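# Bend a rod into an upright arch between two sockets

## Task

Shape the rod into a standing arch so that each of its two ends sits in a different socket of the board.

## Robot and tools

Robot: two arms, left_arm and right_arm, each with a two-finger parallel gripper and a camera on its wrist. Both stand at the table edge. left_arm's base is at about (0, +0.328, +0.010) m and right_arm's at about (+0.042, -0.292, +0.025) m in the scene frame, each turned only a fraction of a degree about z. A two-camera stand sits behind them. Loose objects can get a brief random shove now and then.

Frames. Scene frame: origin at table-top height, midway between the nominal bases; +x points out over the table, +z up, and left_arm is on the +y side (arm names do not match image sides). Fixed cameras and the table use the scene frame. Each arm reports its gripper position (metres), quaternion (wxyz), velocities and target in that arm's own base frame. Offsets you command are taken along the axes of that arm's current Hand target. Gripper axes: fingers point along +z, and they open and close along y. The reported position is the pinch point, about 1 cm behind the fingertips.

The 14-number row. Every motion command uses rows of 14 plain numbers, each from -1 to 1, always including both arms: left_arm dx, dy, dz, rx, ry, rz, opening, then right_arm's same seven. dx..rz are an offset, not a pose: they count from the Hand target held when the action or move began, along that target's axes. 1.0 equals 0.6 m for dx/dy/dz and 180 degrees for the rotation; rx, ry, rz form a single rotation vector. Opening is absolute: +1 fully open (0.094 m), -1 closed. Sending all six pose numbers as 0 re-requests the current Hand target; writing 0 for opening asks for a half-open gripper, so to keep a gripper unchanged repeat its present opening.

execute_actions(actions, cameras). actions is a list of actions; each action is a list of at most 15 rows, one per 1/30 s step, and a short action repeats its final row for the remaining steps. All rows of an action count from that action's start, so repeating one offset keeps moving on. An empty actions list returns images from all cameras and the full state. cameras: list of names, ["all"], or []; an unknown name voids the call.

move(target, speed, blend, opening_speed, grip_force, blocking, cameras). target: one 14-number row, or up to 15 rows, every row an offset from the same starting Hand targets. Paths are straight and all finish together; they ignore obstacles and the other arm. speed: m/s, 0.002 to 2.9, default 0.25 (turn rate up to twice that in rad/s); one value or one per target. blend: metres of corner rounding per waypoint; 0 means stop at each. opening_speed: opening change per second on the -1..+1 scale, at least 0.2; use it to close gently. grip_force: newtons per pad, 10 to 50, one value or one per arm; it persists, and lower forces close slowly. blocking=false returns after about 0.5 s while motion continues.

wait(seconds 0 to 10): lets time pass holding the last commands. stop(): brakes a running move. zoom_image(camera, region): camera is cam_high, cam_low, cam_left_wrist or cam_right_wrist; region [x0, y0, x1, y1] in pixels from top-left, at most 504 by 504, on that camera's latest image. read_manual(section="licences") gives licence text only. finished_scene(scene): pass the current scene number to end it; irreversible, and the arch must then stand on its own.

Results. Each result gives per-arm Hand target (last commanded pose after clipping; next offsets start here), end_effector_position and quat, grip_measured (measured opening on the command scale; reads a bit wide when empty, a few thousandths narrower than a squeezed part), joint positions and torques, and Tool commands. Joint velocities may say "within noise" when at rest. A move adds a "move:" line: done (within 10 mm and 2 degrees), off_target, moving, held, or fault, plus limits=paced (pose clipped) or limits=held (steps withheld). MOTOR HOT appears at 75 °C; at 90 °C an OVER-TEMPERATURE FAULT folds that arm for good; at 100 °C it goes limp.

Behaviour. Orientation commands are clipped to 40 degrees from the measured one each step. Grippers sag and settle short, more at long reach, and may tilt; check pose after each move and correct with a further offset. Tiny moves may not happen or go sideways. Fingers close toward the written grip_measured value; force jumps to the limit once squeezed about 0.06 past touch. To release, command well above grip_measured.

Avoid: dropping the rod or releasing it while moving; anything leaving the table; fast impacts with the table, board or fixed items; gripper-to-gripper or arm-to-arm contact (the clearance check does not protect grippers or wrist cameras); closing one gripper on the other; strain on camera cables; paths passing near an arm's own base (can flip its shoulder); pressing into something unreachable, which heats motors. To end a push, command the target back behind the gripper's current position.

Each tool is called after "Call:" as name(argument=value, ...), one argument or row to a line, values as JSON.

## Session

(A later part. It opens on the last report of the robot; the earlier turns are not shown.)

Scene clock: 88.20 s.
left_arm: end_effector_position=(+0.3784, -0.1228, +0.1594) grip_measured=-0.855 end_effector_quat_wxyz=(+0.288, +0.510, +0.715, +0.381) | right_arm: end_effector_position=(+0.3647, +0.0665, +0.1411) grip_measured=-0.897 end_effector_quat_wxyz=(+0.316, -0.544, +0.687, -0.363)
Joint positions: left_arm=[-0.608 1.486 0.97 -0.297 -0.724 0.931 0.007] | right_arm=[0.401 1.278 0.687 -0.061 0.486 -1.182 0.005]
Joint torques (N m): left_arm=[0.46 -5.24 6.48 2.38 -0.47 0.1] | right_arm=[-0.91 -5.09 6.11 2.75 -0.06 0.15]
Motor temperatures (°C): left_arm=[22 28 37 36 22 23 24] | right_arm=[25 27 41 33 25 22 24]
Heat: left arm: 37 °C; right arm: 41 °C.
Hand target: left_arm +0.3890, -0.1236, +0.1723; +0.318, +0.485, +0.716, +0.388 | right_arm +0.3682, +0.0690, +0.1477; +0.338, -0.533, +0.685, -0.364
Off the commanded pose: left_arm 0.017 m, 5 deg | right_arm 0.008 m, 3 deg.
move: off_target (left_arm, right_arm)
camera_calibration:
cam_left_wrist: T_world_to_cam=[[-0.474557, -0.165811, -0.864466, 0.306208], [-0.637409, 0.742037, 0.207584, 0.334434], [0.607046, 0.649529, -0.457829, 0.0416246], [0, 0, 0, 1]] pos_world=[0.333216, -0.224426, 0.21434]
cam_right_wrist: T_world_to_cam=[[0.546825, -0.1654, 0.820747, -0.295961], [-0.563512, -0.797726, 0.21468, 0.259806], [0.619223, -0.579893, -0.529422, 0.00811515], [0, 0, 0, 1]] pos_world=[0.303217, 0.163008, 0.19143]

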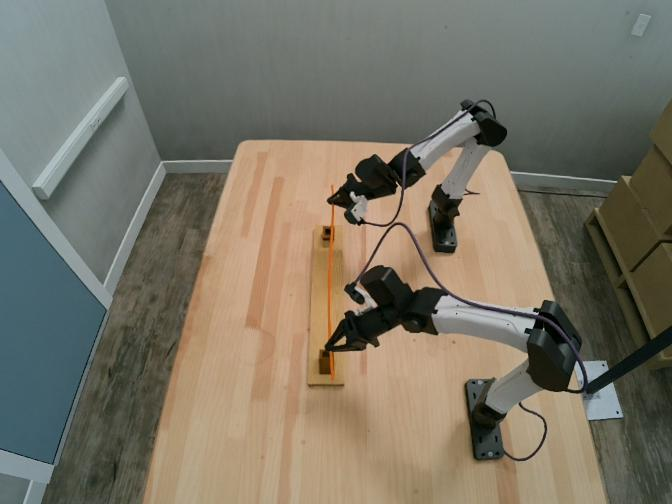

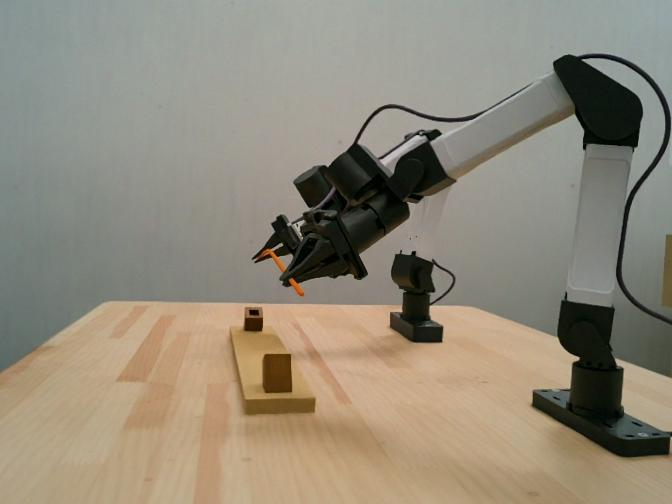

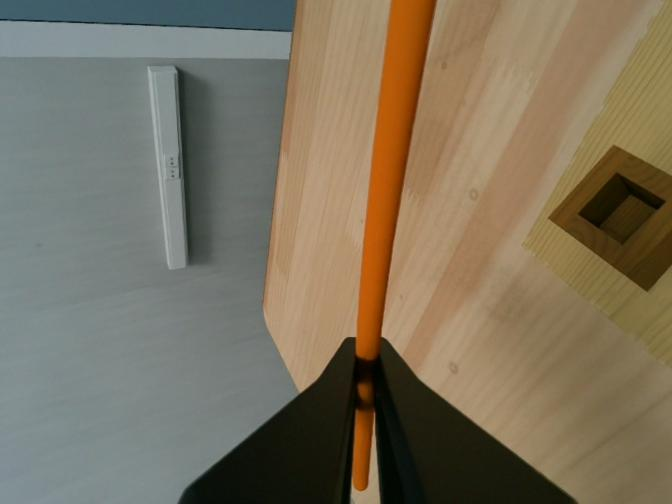

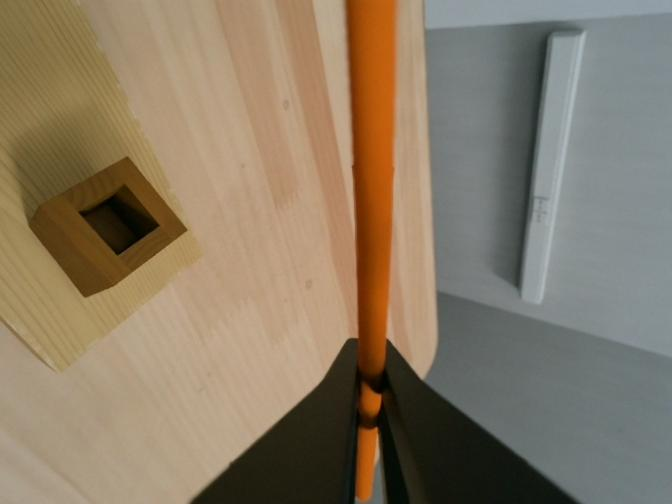

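Call:
move(
  target=[
    [-0.0313,0.0001,0.0008,0.0291,-0.0456,-0.0841,-1.0,-0.0336,-0.0011,0.0023,-0.0267,-0.0472,0.0840,-1.0],
    [-0.0880,-0.0058,-0.0006,0.0597,-0.0938,-0.1728,-1.0,-0.0840,0.0013,0.0048,-0.0549,-0.0971,0.1727,-1.0],
  ],
  speed=0.12,
  blend=[0.01,0],
  cameras=["all"],
)

Scene clock: 103.43 s.
left_arm: end_effector_position=(+0.3933, -0.1500, +0.1560) grip_measured=-0.855 end_effector_quat_wxyz=(+0.405, +0.372, +0.811, +0.199) | right_arm: end_effector_position=(+0.3700, +0.0925, +0.1328) grip_measured=-0.897 end_effector_quat_wxyz=(+0.426, -0.407, +0.791, -0.166)
Joint positions: left_arm=[-0.545 1.486 0.97 -0.202 -0.45 0.523 0.007] | right_arm=[0.328 1.289 0.687 -0.031 0.182 -0.715 0.005]
Joint torques (N m): left_arm=[-0.46 -5.81 6.57 2.87 0.53 -0.25] | right_arm=[0.02 -3.73 8.61 3.07 -1.21 0.46]
Motor temperatures (°C): left_arm=[22 28 37 42 22 23 24] | right_arm=[25 27 41 36 25 23 24]
Heat: left arm: 42 °C; right arm: 41 °C.
Hand target: left_arm +0.4044, -0.1742, +0.1737; +0.465, +0.354, +0.798, +0.147 | right_arm +0.3806, +0.1179, +0.1495; +0.475, -0.405, +0.772, -0.117
Off the commanded pose: left_arm 0.032 m, 9 deg | right_arm 0.032 m, 8 deg.
move: off_target (left_arm, right_arm)
camera_calibration:
cam_left_wrist: T_world_to_cam=[[-0.407656, -0.63304, -0.658086, 0.177289], [-0.711714, 0.671787, -0.205342, 0.447896], [0.572083, 0.38466, -0.724401, 0.0642979], [0, 0, 0, 1]] pos_world=[0.354263, -0.213392, 0.255221]
cam_right_wrist: T_world_to_cam=[[0.527622, -0.622046, 0.578509, -0.206282], [-0.640828, -0.738509, -0.209628, 0.364849], [0.557633, -0.260121, -0.788279, 0.0430643], [0, 0, 0, 1]] pos_world=[0.31863, 0.152329, 0.229765]

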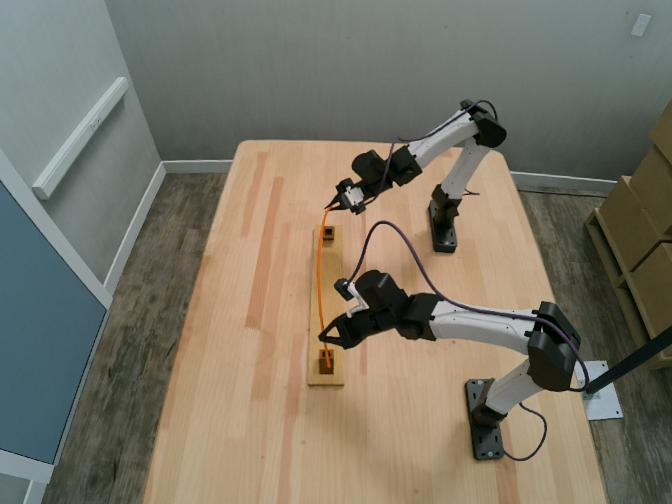

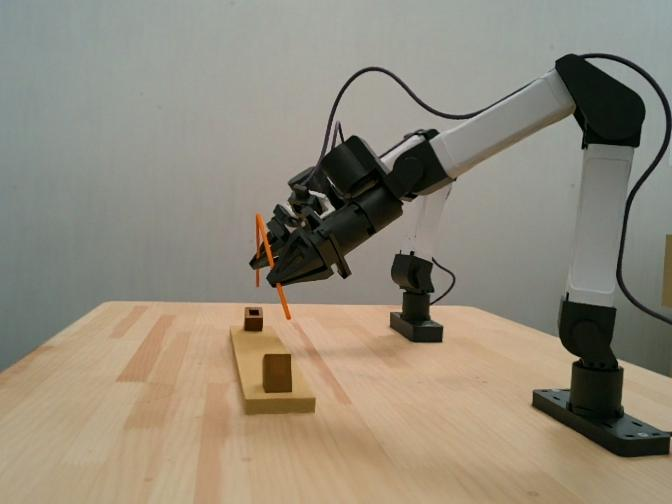

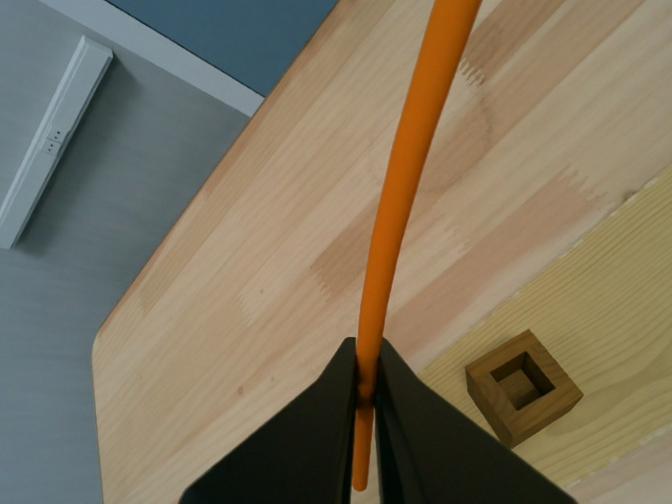

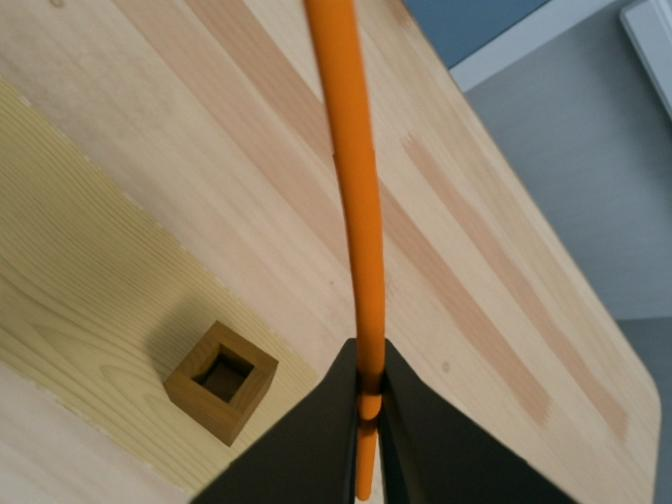

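Call:
move(
  target=[-0.0450,-0.0598,0.0262,0.0289,-0.1000,-0.0780,-1.0,-0.0533,0.0448,0.0305,-0.0184,-0.1079,0.0639,-1.0],
  speed=0.12,
  cameras=["all"],
)

Scene clock: 120.20 s.
left_arm: end_effector_position=(+0.4067, -0.1864, +0.1389) grip_measured=-0.855 end_effector_quat_wxyz=(+0.533, +0.287, +0.793, +0.069) | right_arm: end_effector_position=(+0.3946, +0.1313, +0.1348) grip_measured=-0.897 end_effector_quat_wxyz=(+0.567, -0.330, +0.753, -0.046)
Joint positions: left_arm=[-0.542 1.547 0.755 0.335 -0.292 0.335 0.007] | right_arm=[0.314 1.43 0.541 0.528 -0.017 -0.501 0.005]
Joint torques (N m): left_arm=[-1.13 -5.24 6.74 3.12 1.01 -0.11] | right_arm=[0.79 -4.34 5.81 3.35 -1.66 0.4]
Motor temperatures (°C): left_arm=[22 28 36 47 23 23 24] | right_arm=[25 26 42 42 26 23 24]
Heat: left arm: 47 °C; right arm: 42 °C.
Hand target: left_arm +0.4109, -0.2199, +0.1624; +0.581, +0.294, +0.759, -0.004 | right_arm +0.3889, +0.1626, +0.1452; +0.596, -0.354, +0.721, +0.023
Off the commanded pose: left_arm 0.041 m, 11 deg | right_arm 0.033 m, 10 deg.
move: off_target (left_arm, right_arm)
camera_calibration:
cam_left_wrist: T_world_to_cam=[[-0.341453, -0.828415, -0.444002, 0.0553694], [-0.632153, 0.551998, -0.543765, 0.470642], [0.695552, 0.0950074, -0.712167, -0.0475742], [0, 0, 0, 1]] pos_world=[0.349514, -0.209405, 0.246622]
cam_right_wrist: T_world_to_cam=[[0.477068, -0.773781, 0.416736, -0.134656], [-0.527675, -0.631381, -0.568258, 0.399222], [0.702826, 0.0511966, -0.709517, -0.0677633], [0, 0, 0, 1]] pos_world=[0.322525, 0.151337, 0.234898]

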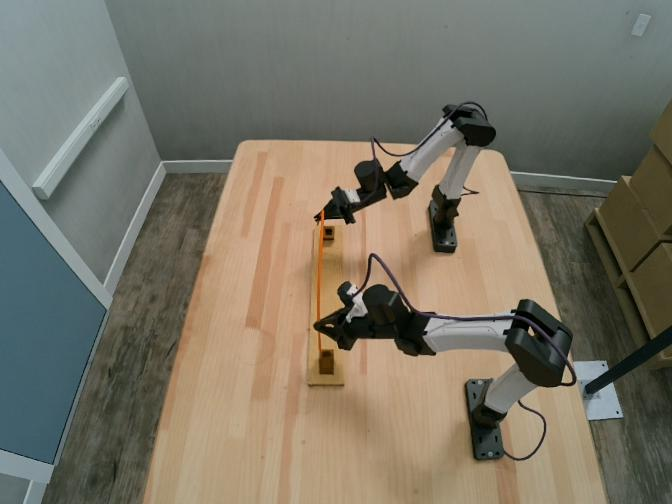

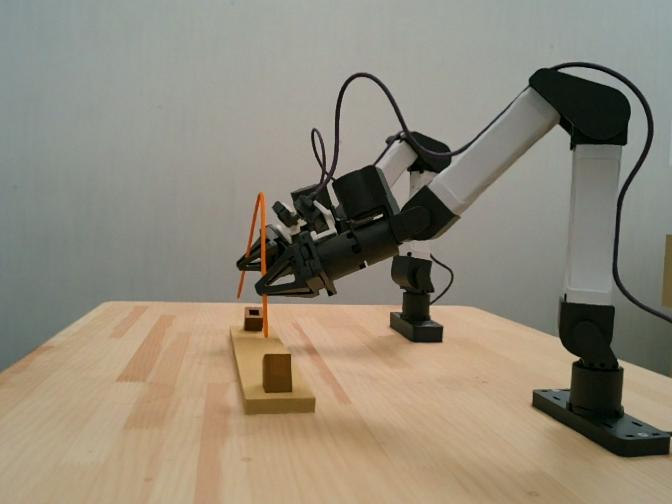

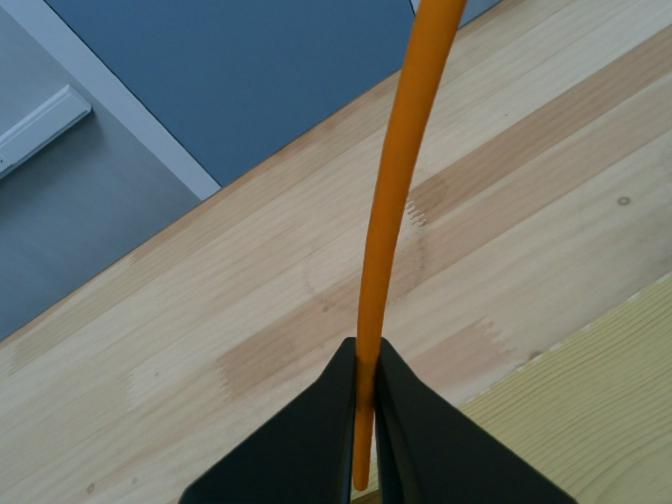

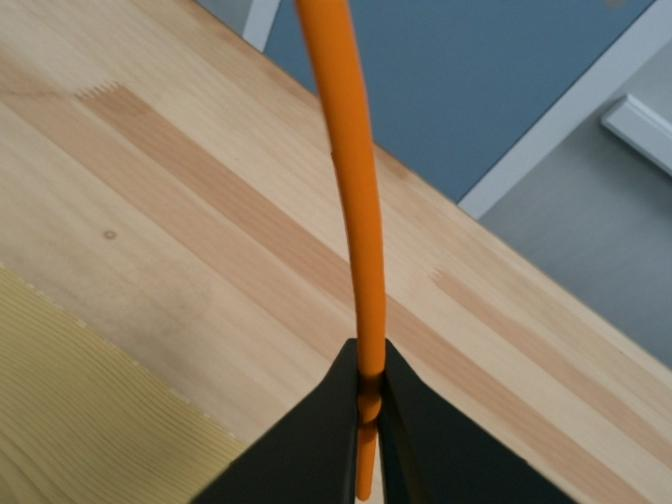

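Call:
zoom_image(
  camera="cam_high",
  region=[300, 200, 360, 260],
)

Call:
zoom_image(
  camera="cam_high",
  region=[300, 320, 360, 380],
)

Call:
zoom_image(
  camera="cam_low",
  region=[220, 180, 340, 420],
)

Scaled by 8.400 from the camera's 672x504 image, which has a finer 960x720 frame.

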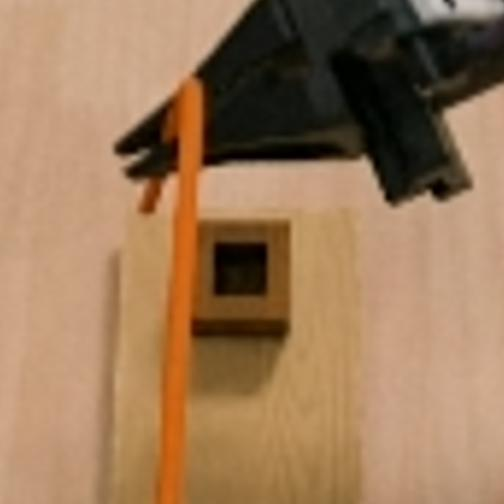

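Scaled by 8.400 from the camera's 672x504 image, which has a finer 960x720 frame.

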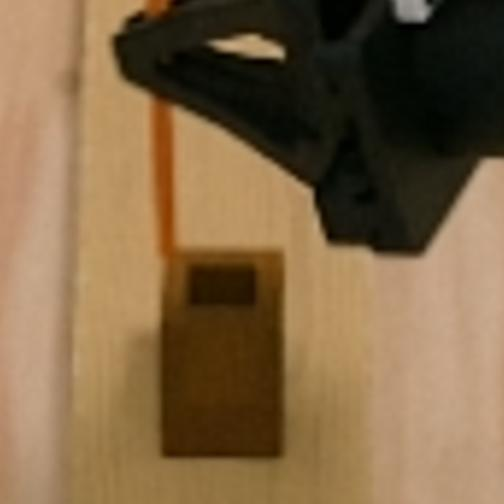

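Scaled by 2.100 from the camera's 672x504 image, which has a finer 960x720 frame.

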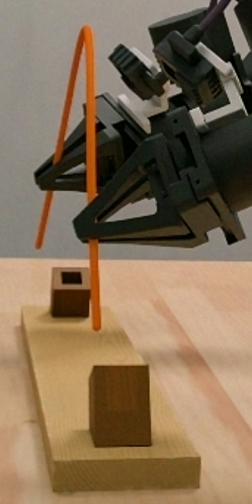

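Call:
move(
  target=[0.0268,-0.0250,-0.0013,0.0107,0.0193,-0.0091,-1.0,0.0443,0.0347,-0.0193,-0.0192,0.0314,0.0160,-1.0],
  speed=0.08,
  cameras=["cam_low","cam_high"],
)

Call:
zoom_image(
  camera="cam_high",
  region=[300, 200, 360, 260],
)

Call:
zoom_image(
  camera="cam_high",
  region=[300, 320, 360, 380],
)

Call:
zoom_image(
  camera="cam_low",
  region=[220, 180, 340, 420],
)

Scene clock: 131.10 s.
left_arm: end_effector_position=(+0.4056, -0.1872, +0.1302) grip_measured=-0.855 end_effector_quat_wxyz=(+0.526, +0.276, +0.803, +0.057) | right_arm: end_effector_position=(+0.3812, +0.1292, +0.1110) grip_measured=-0.897 end_effector_quat_wxyz=(+0.541, -0.325, +0.775, -0.028)
Joint positions: left_arm=[-0.542 1.563 0.75 0.335 -0.284 0.295 0.007] | right_arm=[0.314 1.43 0.495 0.509 -0.03 -0.462 0.005]
Joint torques (N m): left_arm=[-2.82 -5.42 6.5 2.67 0.92 -0.22] | right_arm=[1.63 -7.45 5.79 2.36 -1.56 0.41]
Heat: left arm: 50 °C; right arm: 44 °C.
Hand target: left_arm +0.4010, -0.2250, +0.1434; +0.553, +0.293, +0.780, -0.016 | right_arm +0.3669, +0.1601, +0.1172; +0.548, -0.354, +0.757, +0.043
Off the commanded pose: left_arm 0.040 m, 9 deg | right_arm 0.035 m, 9 deg.
move: off_target (left_arm, right_arm)
Images, in order (width x height): cam_high 672x504, cam_low 672x504.

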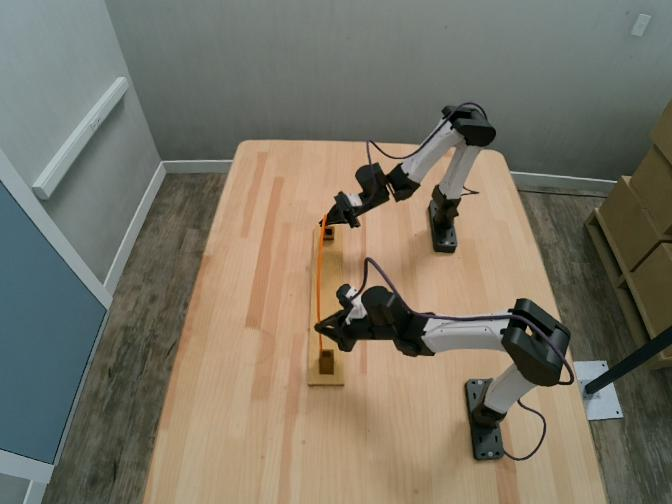

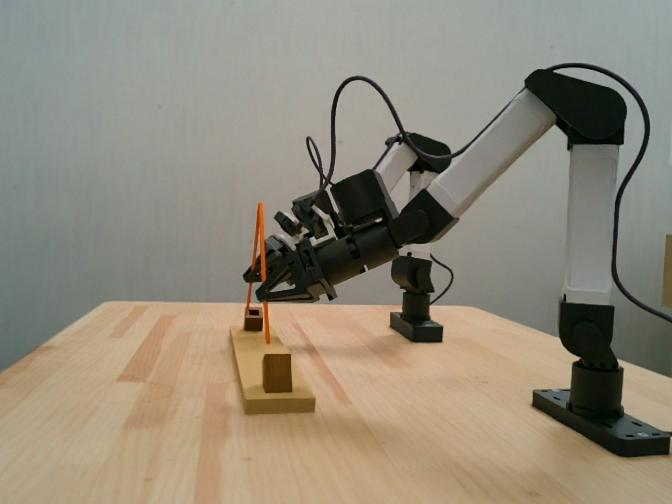

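Scaled by 8.400 from the camera's 672x504 image, which has a finer 960x720 frame.

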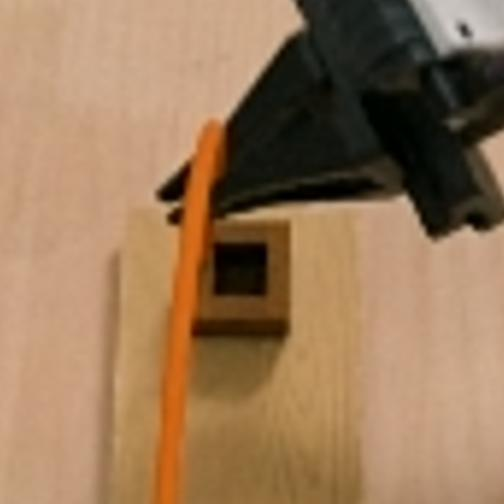

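Scaled by 8.400 from the camera's 672x504 image, which has a finer 960x720 frame.

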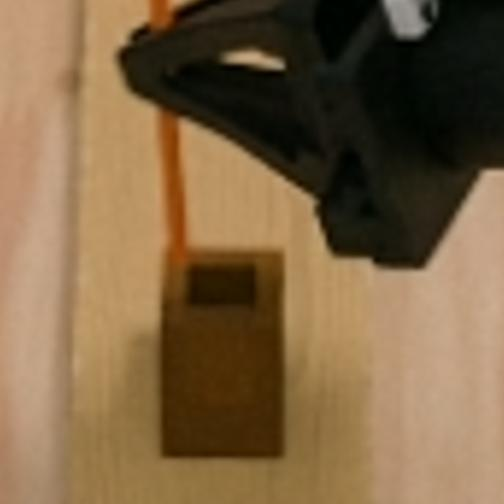

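Scaled by 2.100 from the camera's 672x504 image, which has a finer 960x720 frame.

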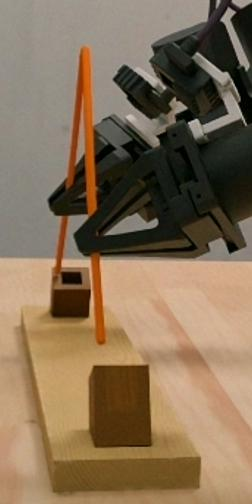

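Call:
move(
  target=[0.0262,-0.0250,-0.0263,-0.0078,-0.0142,0.0067,-1.0,0.0175,0.0277,-0.0267,0.0106,-0.0174,-0.0089,-1.0],
  speed=0.08,
  cameras=["cam_low","cam_high"],
)

Call:
zoom_image(
  camera="cam_high",
  region=[300, 200, 360, 260],
)

Call:
zoom_image(
  camera="cam_high",
  region=[300, 320, 360, 380],
)

Call:
zoom_image(
  camera="cam_low",
  region=[220, 180, 340, 420],
)

Scene clock: 137.17 s.
left_arm: end_effector_position=(+0.3765, -0.1891, +0.0955) grip_measured=-0.855 end_effector_quat_wxyz=(+0.515, +0.295, +0.803, +0.055) | right_arm: end_effector_position=(+0.3493, +0.1282, +0.0860) grip_measured=-0.897 end_effector_quat_wxyz=(+0.535, -0.336, +0.775, -0.021)
Joint positions: left_arm=[-0.589 1.563 0.606 0.45 -0.304 0.295 0.007] | right_arm=[0.338 1.39 0.348 0.601 -0.028 -0.462 0.005]
Joint velocities: left_arm=[within noise] | right_arm=[0.002 0.012 0.002 -0.022 0.066 0.168 0]
Joint torques (N m): left_arm=[-3.1 -7.38 6.28 3.08 0.52 -0.11] | right_arm=[2.88 -6.58 5.31 3.29 -1.12 0.33]
Heat: left arm: 50 °C; right arm: 44 °C.
Hand target: left_arm +0.3770, -0.2250, +0.1313; +0.574, +0.294, +0.764, -0.007 | right_arm +0.3429, +0.1601, +0.1091; +0.575, -0.354, +0.737, +0.032
Off the commanded pose: left_arm 0.051 m, 11 deg | right_arm 0.040 m, 9 deg.
move: off_target (left_arm, right_arm)
Images, in order (width x height): cam_high 672x504, cam_low 672x504.

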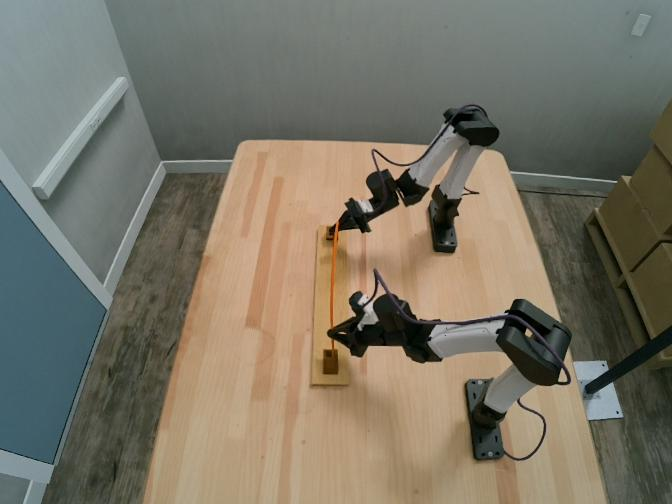

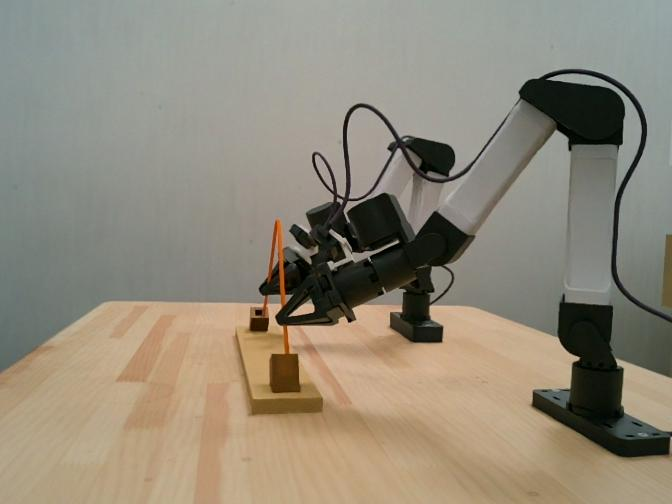

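Scaled by 8.400 from the camera's 672x504 image, which has a finer 960x720 frame.

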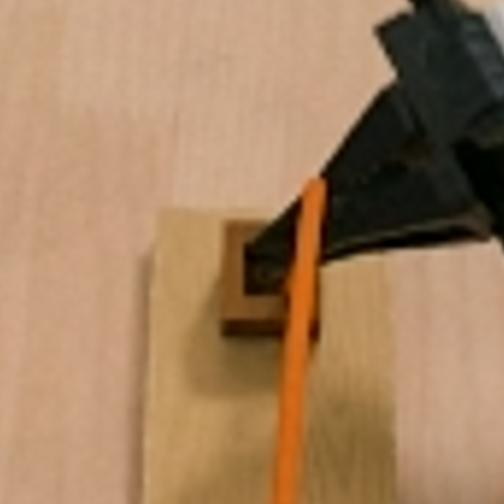

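Scaled by 8.400 from the camera's 672x504 image, which has a finer 960x720 frame.

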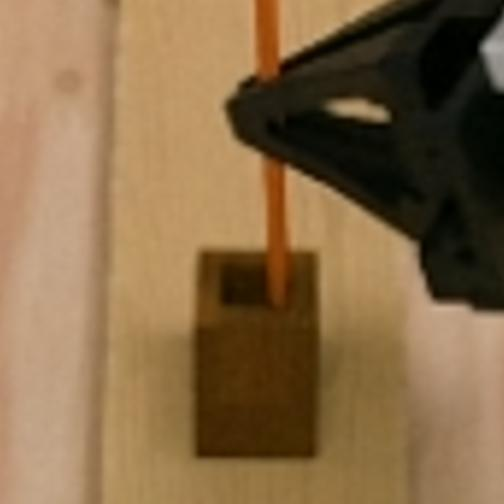

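Scaled by 2.100 from the camera's 672x504 image, which has a finer 960x720 frame.

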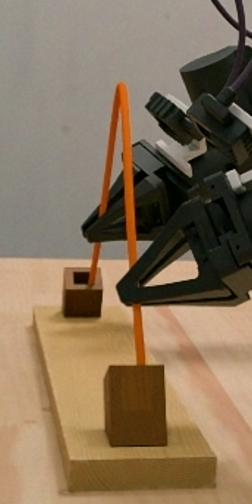

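Call:
move(
  target=[0.0243,0.0028,0.0182,0,0,0,-1.0,0.0298,-0.0042,0.0165,0,0,0,-1.0],
  speed=0.06,
  cameras=["cam_low","cam_high"],
)

Call:
zoom_image(
  camera="cam_high",
  region=[300, 200, 360, 260],
)

Call:
zoom_image(
  camera="cam_high",
  region=[300, 320, 360, 380],
)

Call:
zoom_image(
  camera="cam_low",
  region=[220, 180, 340, 420],
)

Scene clock: 144.10 s.
left_arm: end_effector_position=(+0.3802, -0.1889, +0.0909) grip_measured=-0.855 end_effector_quat_wxyz=(+0.525, +0.289, +0.799, +0.055) | right_arm: end_effector_position=(+0.3549, +0.1252, +0.0773) grip_measured=-0.897 end_effector_quat_wxyz=(+0.543, -0.329, +0.772, -0.025)
Joint positions: left_arm=[-0.585 1.598 0.591 0.524 -0.305 0.295 0.007] | right_arm=[0.326 1.468 0.329 0.718 -0.028 -0.462 0.005]
Joint torques (N m): left_arm=[-1.51 -4.89 6.24 3.17 0.75 -0.01] | right_arm=[0.94 -3.74 5.08 3.38 -1.45 0.18]
Heat: left arm: 51 °C; right arm: 46 °C.
Hand target: left_arm +0.3849, -0.2210, +0.1153; +0.574, +0.294, +0.764, -0.007 | right_arm +0.3509, +0.1540, +0.0911; +0.575, -0.354, +0.737, +0.032
Off the commanded pose: left_arm 0.041 m, 10 deg | right_arm 0.032 m, 9 deg.
move: off_target (left_arm, right_arm)
Images, in order (width x height): cam_high 672x504, cam_low 672x504.

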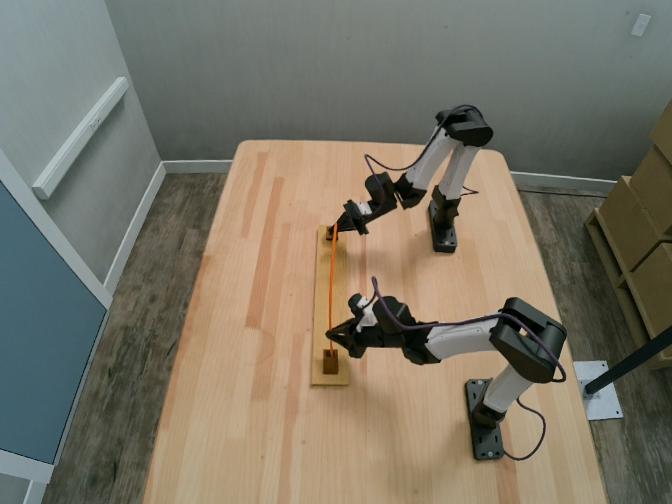

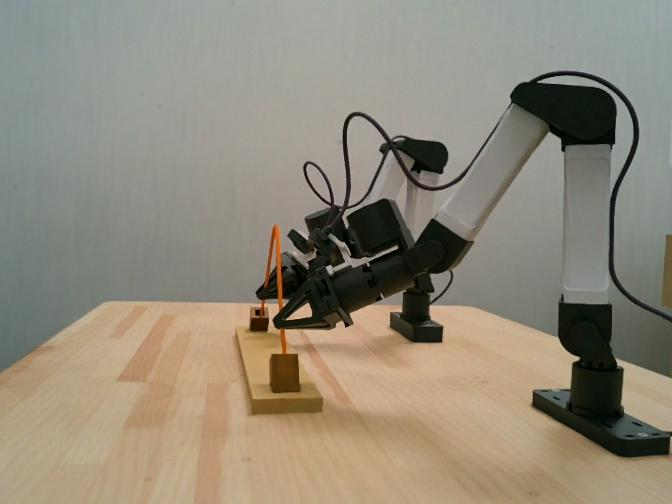

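Scaled by 8.400 from the camera's 672x504 image, which has a finer 960x720 frame.

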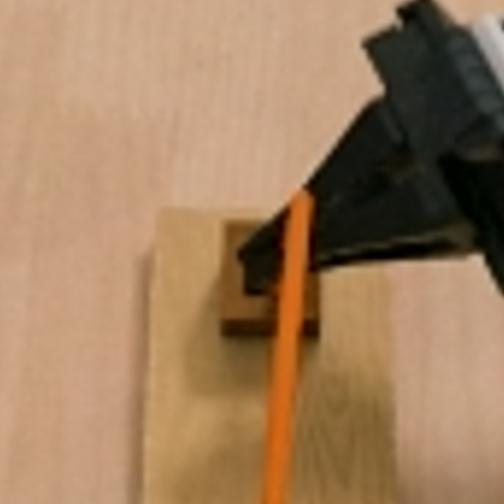

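Scaled by 8.400 from the camera's 672x504 image, which has a finer 960x720 frame.

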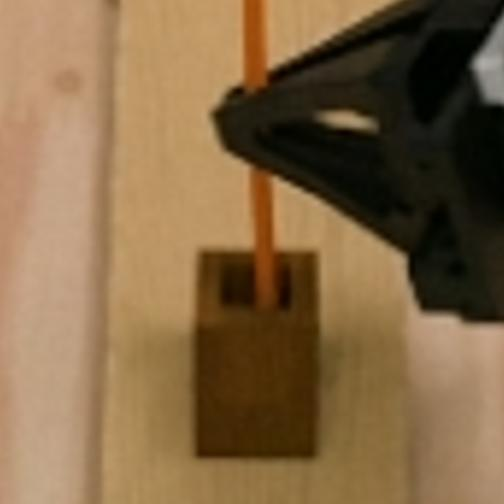

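Scaled by 2.100 from the camera's 672x504 image, which has a finer 960x720 frame.

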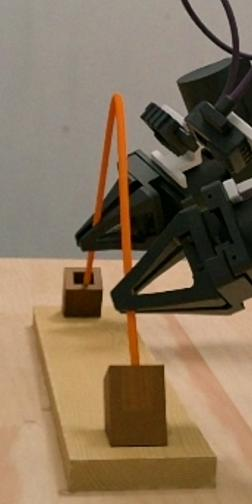

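Call:
move(
  target=[0.0272,-0.0018,0.0062,0,0,0,-1.0,0.0272,0.0035,0.0052,0,0,0,-1.0],
  speed=0.06,
  cameras=["cam_low","cam_high"],
)

Call:
zoom_image(
  camera="cam_low",
  region=[220, 180, 340, 420],
)

Call:
zoom_image(
  camera="cam_high",
  region=[300, 200, 380, 390],
)

Scene clock: 147.27 s.
left_arm: end_effector_position=(+0.3830, -0.1835, +0.0808) grip_measured=-0.855 end_effector_quat_wxyz=(+0.534, +0.283, +0.794, +0.060) | right_arm: end_effector_position=(+0.3603, +0.1243, +0.0761) grip_measured=-0.897 end_effector_quat_wxyz=(+0.568, -0.325, +0.755, -0.028)
Joint positions: left_arm=[-0.571 1.647 0.556 0.633 -0.307 0.305 0.007] | right_arm=[0.314 1.553 0.302 0.89 -0.04 -0.471 0.005]
Joint torques (N m): left_arm=[-1.48 -4.75 5.83 3.01 0.89 -0.08] | right_arm=[0.28 -3.32 4.16 2.88 -1.53 0.23]
Heat: left arm: 51 °C; right arm: 46 °C.
Hand target: left_arm +0.3849, -0.2160, +0.0993; +0.574, +0.294, +0.764, -0.007 | right_arm +0.3508, +0.1491, +0.0751; +0.575, -0.354, +0.737, +0.032
Off the commanded pose: left_arm 0.037 m, 10 deg | right_arm 0.026 m, 8 deg.
move: off_target (left_arm, right_arm)
Images, in order (width x height): cam_high 672x504, cam_low 672x504.

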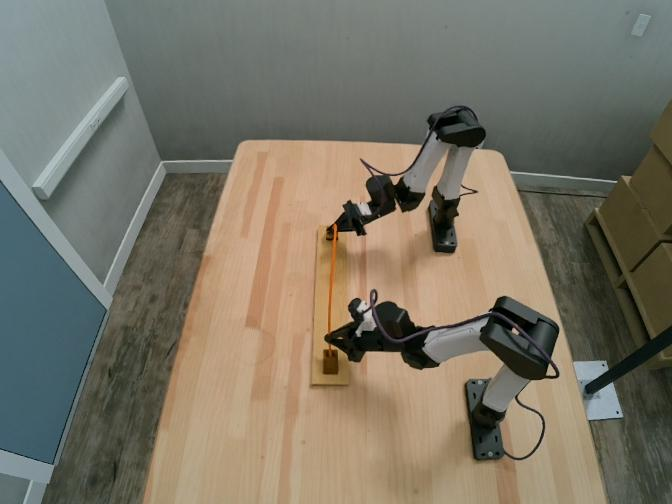

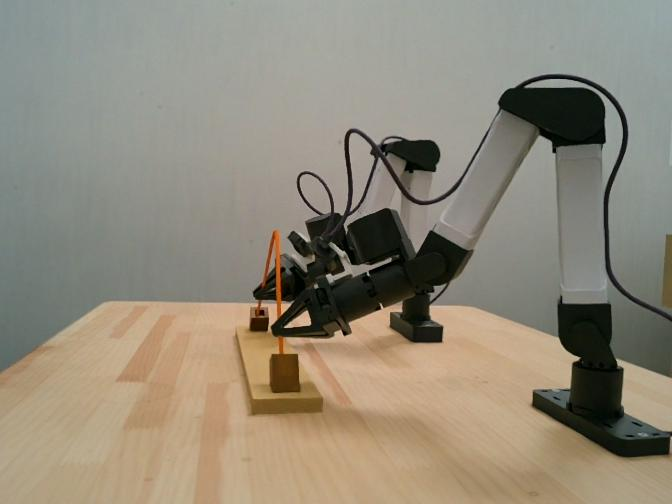

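Scaled by 2.100 from the camera's 672x504 image, which has a finer 960x720 frame.

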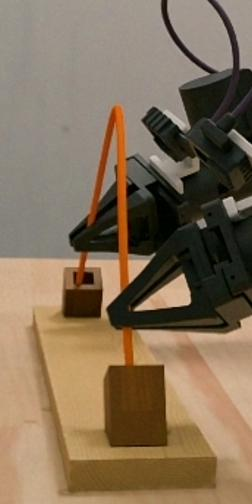

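Scaled by 2.653 from the camera's 672x504 image, which has a finer 960x720 frame.

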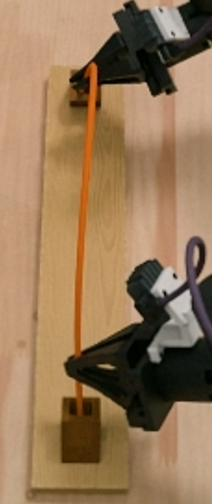

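Call:
zoom_image(
  camera="cam_high",
  region=[315, 210, 355, 250],
)

Call:
zoom_image(
  camera="cam_low",
  region=[240, 290, 290, 340],
)

Scaled by 12.600 from the camera's 672x504 image, which has a finer 960x720 frame.

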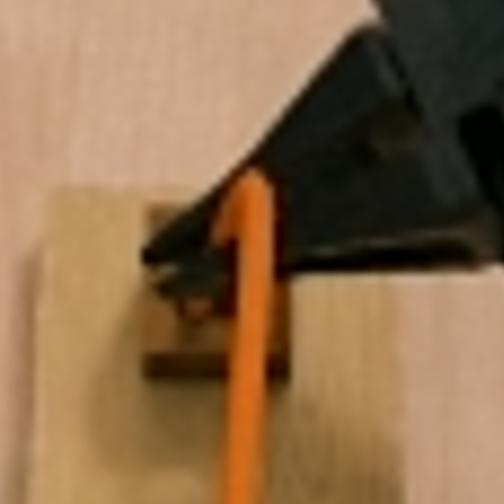

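Scaled by 10.080 from the camera's 672x504 image, which has a finer 960x720 frame.

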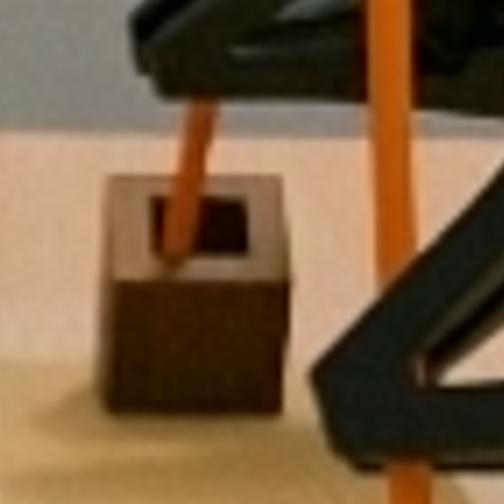

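Call:
move(
  target=[
    [0,0,0,0,0,0,-1.0,-0.0167,-0.0025,-0.0135,0,0,0,-1.0],
    [0,0,0,0,0,0,-1.0,-0.0057,-0.0138,-0.0200,0,0,0,-1.0],
  ],
  speed=0.06,
  blend=[0.004,0],
  cameras=["cam_low","cam_high"],
)

Call:
zoom_image(
  camera="cam_low",
  region=[240, 290, 290, 340],
)

Call:
zoom_image(
  camera="cam_high",
  region=[315, 210, 355, 250],
)

Scene clock: 154.73 s.
left_arm: end_effector_position=(+0.3830, -0.1835, +0.0808) grip_measured=-0.855 end_effector_quat_wxyz=(+0.534, +0.285, +0.794, +0.061) | right_arm: end_effector_position=(+0.3559, +0.1189, +0.0796) grip_measured=-0.897 end_effector_quat_wxyz=(+0.569, -0.330, +0.753, -0.021)
Joint positions: left_arm=[-0.571 1.647 0.556 0.633 -0.307 0.31 0.007] | right_arm=[0.28 1.511 0.285 0.867 -0.091 -0.484 0.005]
Joint torques (N m): left_arm=[-1.48 -4.75 5.85 3 0.89 -0.11] | right_arm=[0.01 -7.13 4.49 2.36 -1.38 0.22]
Motor temperatures (°C): left_arm=[22 30 37 51 24 23 25] | right_arm=[26 27 39 47 27 23 24]
Heat: left arm: 51 °C; right arm: 47 °C.
Hand target: left_arm +0.3849, -0.2160, +0.0993; +0.574, +0.294, +0.764, -0.007 | right_arm +0.3458, +0.1391, +0.0851; +0.575, -0.354, +0.737, +0.032
Off the commanded pose: left_arm 0.037 m, 10 deg | right_arm 0.023 m, 7 deg.
move: off_target (left_arm, right_arm)
Images, in order (width x height): cam_high 672x504, cam_low 672x504.

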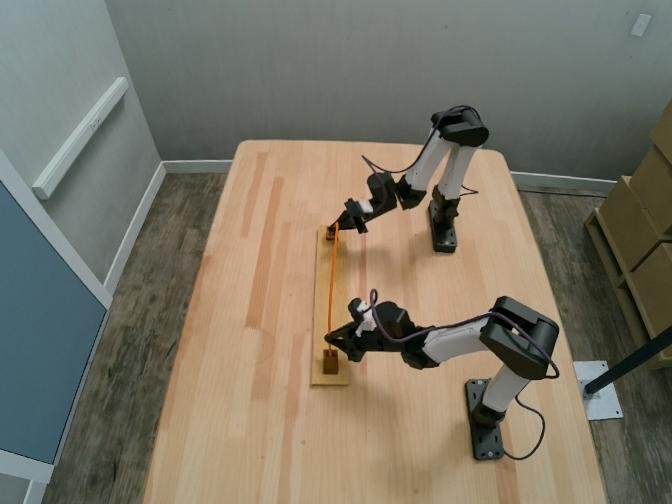

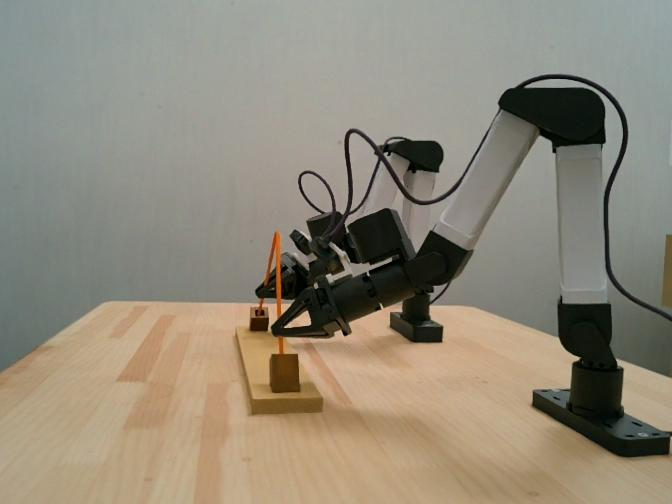

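Scaled by 10.080 from the camera's 672x504 image, which has a finer 960x720 frame.

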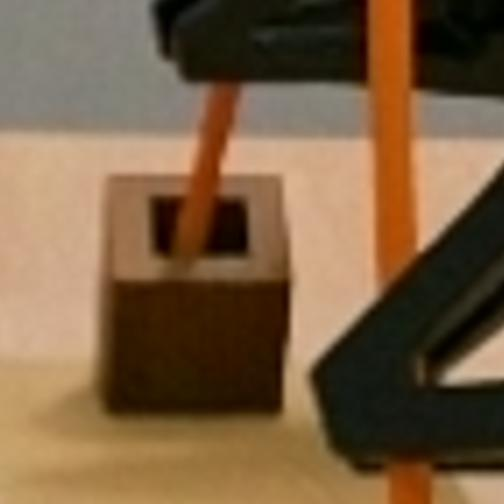

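Scaled by 12.600 from the camera's 672x504 image, which has a finer 960x720 frame.

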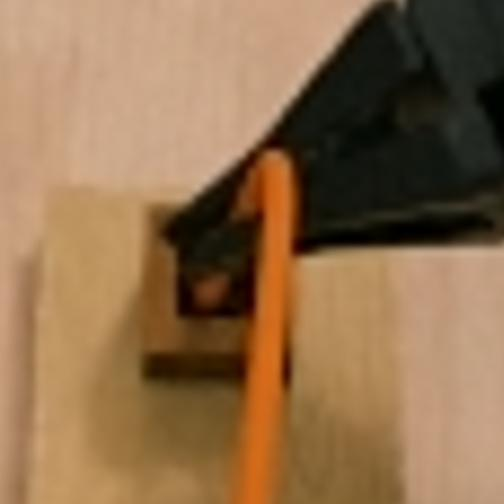

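Call:
move(
  target=[0,0,0,0,0,0,-1.0,0.0333,0.0017,0.0108,-0.0107,0.0174,0.0089,-1.0],
  speed=0.06,
  cameras=["cam_low","cam_high"],
)

Call:
zoom_image(
  camera="cam_low",
  region=[240, 290, 290, 340],
)

Call:
zoom_image(
  camera="cam_high",
  region=[315, 210, 355, 250],
)

Call:
zoom_image(
  camera="cam_low",
  region=[220, 180, 340, 420],
)

Scene clock: 161.50 s.
left_arm: end_effector_position=(+0.3830, -0.1835, +0.0808) grip_measured=-0.855 end_effector_quat_wxyz=(+0.534, +0.286, +0.793, +0.061) | right_arm: end_effector_position=(+0.3552, +0.1189, +0.0770) grip_measured=-0.897 end_effector_quat_wxyz=(+0.567, -0.338, +0.751, -0.003)
Joint positions: left_arm=[-0.571 1.647 0.556 0.633 -0.307 0.312 0.007] | right_arm=[0.251 1.52 0.286 0.865 -0.155 -0.488 0.005]
Joint torques (N m): left_arm=[-1.47 -4.75 5.85 3 0.9 -0.13] | right_arm=[-0.47 -2.59 5.87 2.02 -1.1 0.32]
Heat: left arm: 51 °C; right arm: 46 °C.
Hand target: left_arm +0.3849, -0.2160, +0.0993; +0.574, +0.294, +0.764, -0.007 | right_arm +0.3488, +0.1331, +0.0652; +0.548, -0.354, +0.757, +0.043
Off the commanded pose: left_arm 0.037 m, 10 deg | right_arm 0.020 m, 6 deg.
move: off_target (left_arm, right_arm)
Images, in order (width x height): cam_high 672x504, cam_low 672x504.

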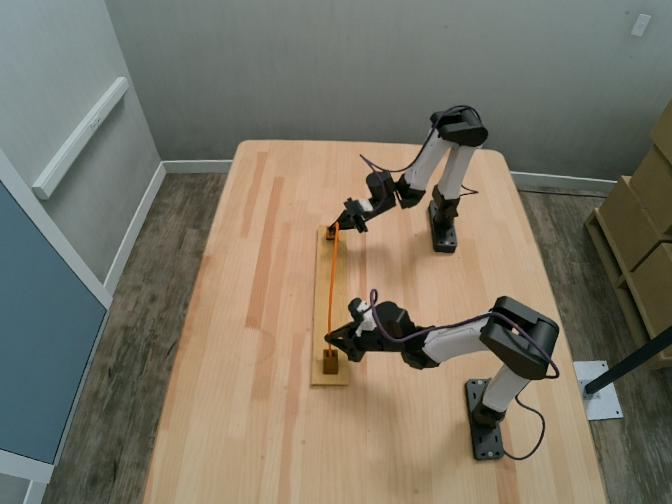

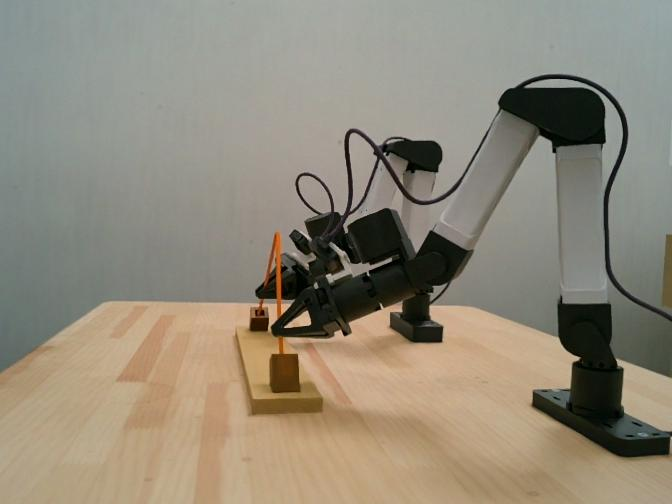

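Scaled by 10.080 from the camera's 672x504 image, which has a finer 960x720 frame.

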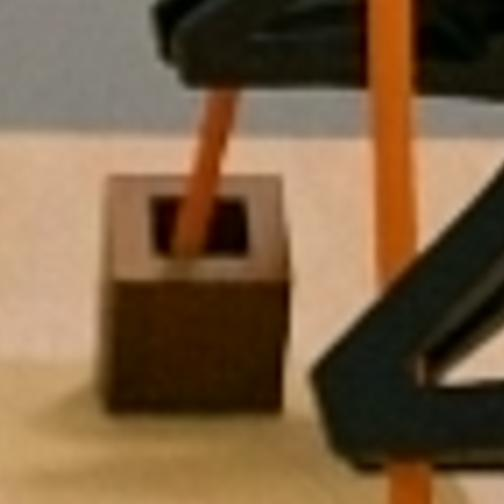

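Scaled by 12.600 from the camera's 672x504 image, which has a finer 960x720 frame.

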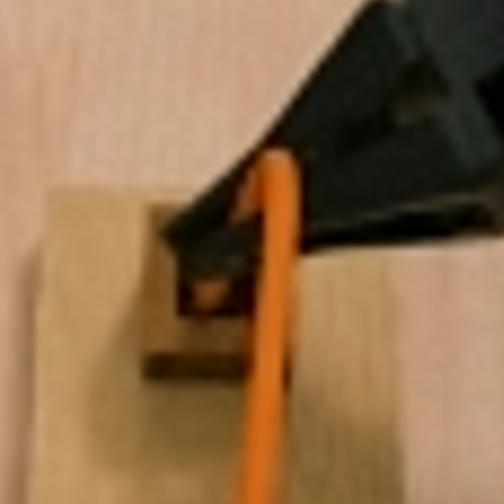

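Scaled by 2.100 from the camera's 672x504 image, which has a finer 960x720 frame.

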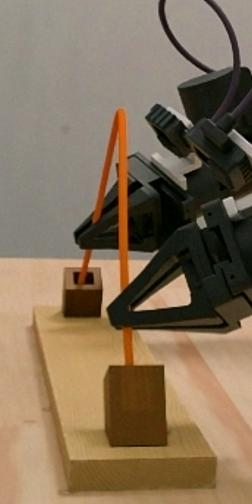

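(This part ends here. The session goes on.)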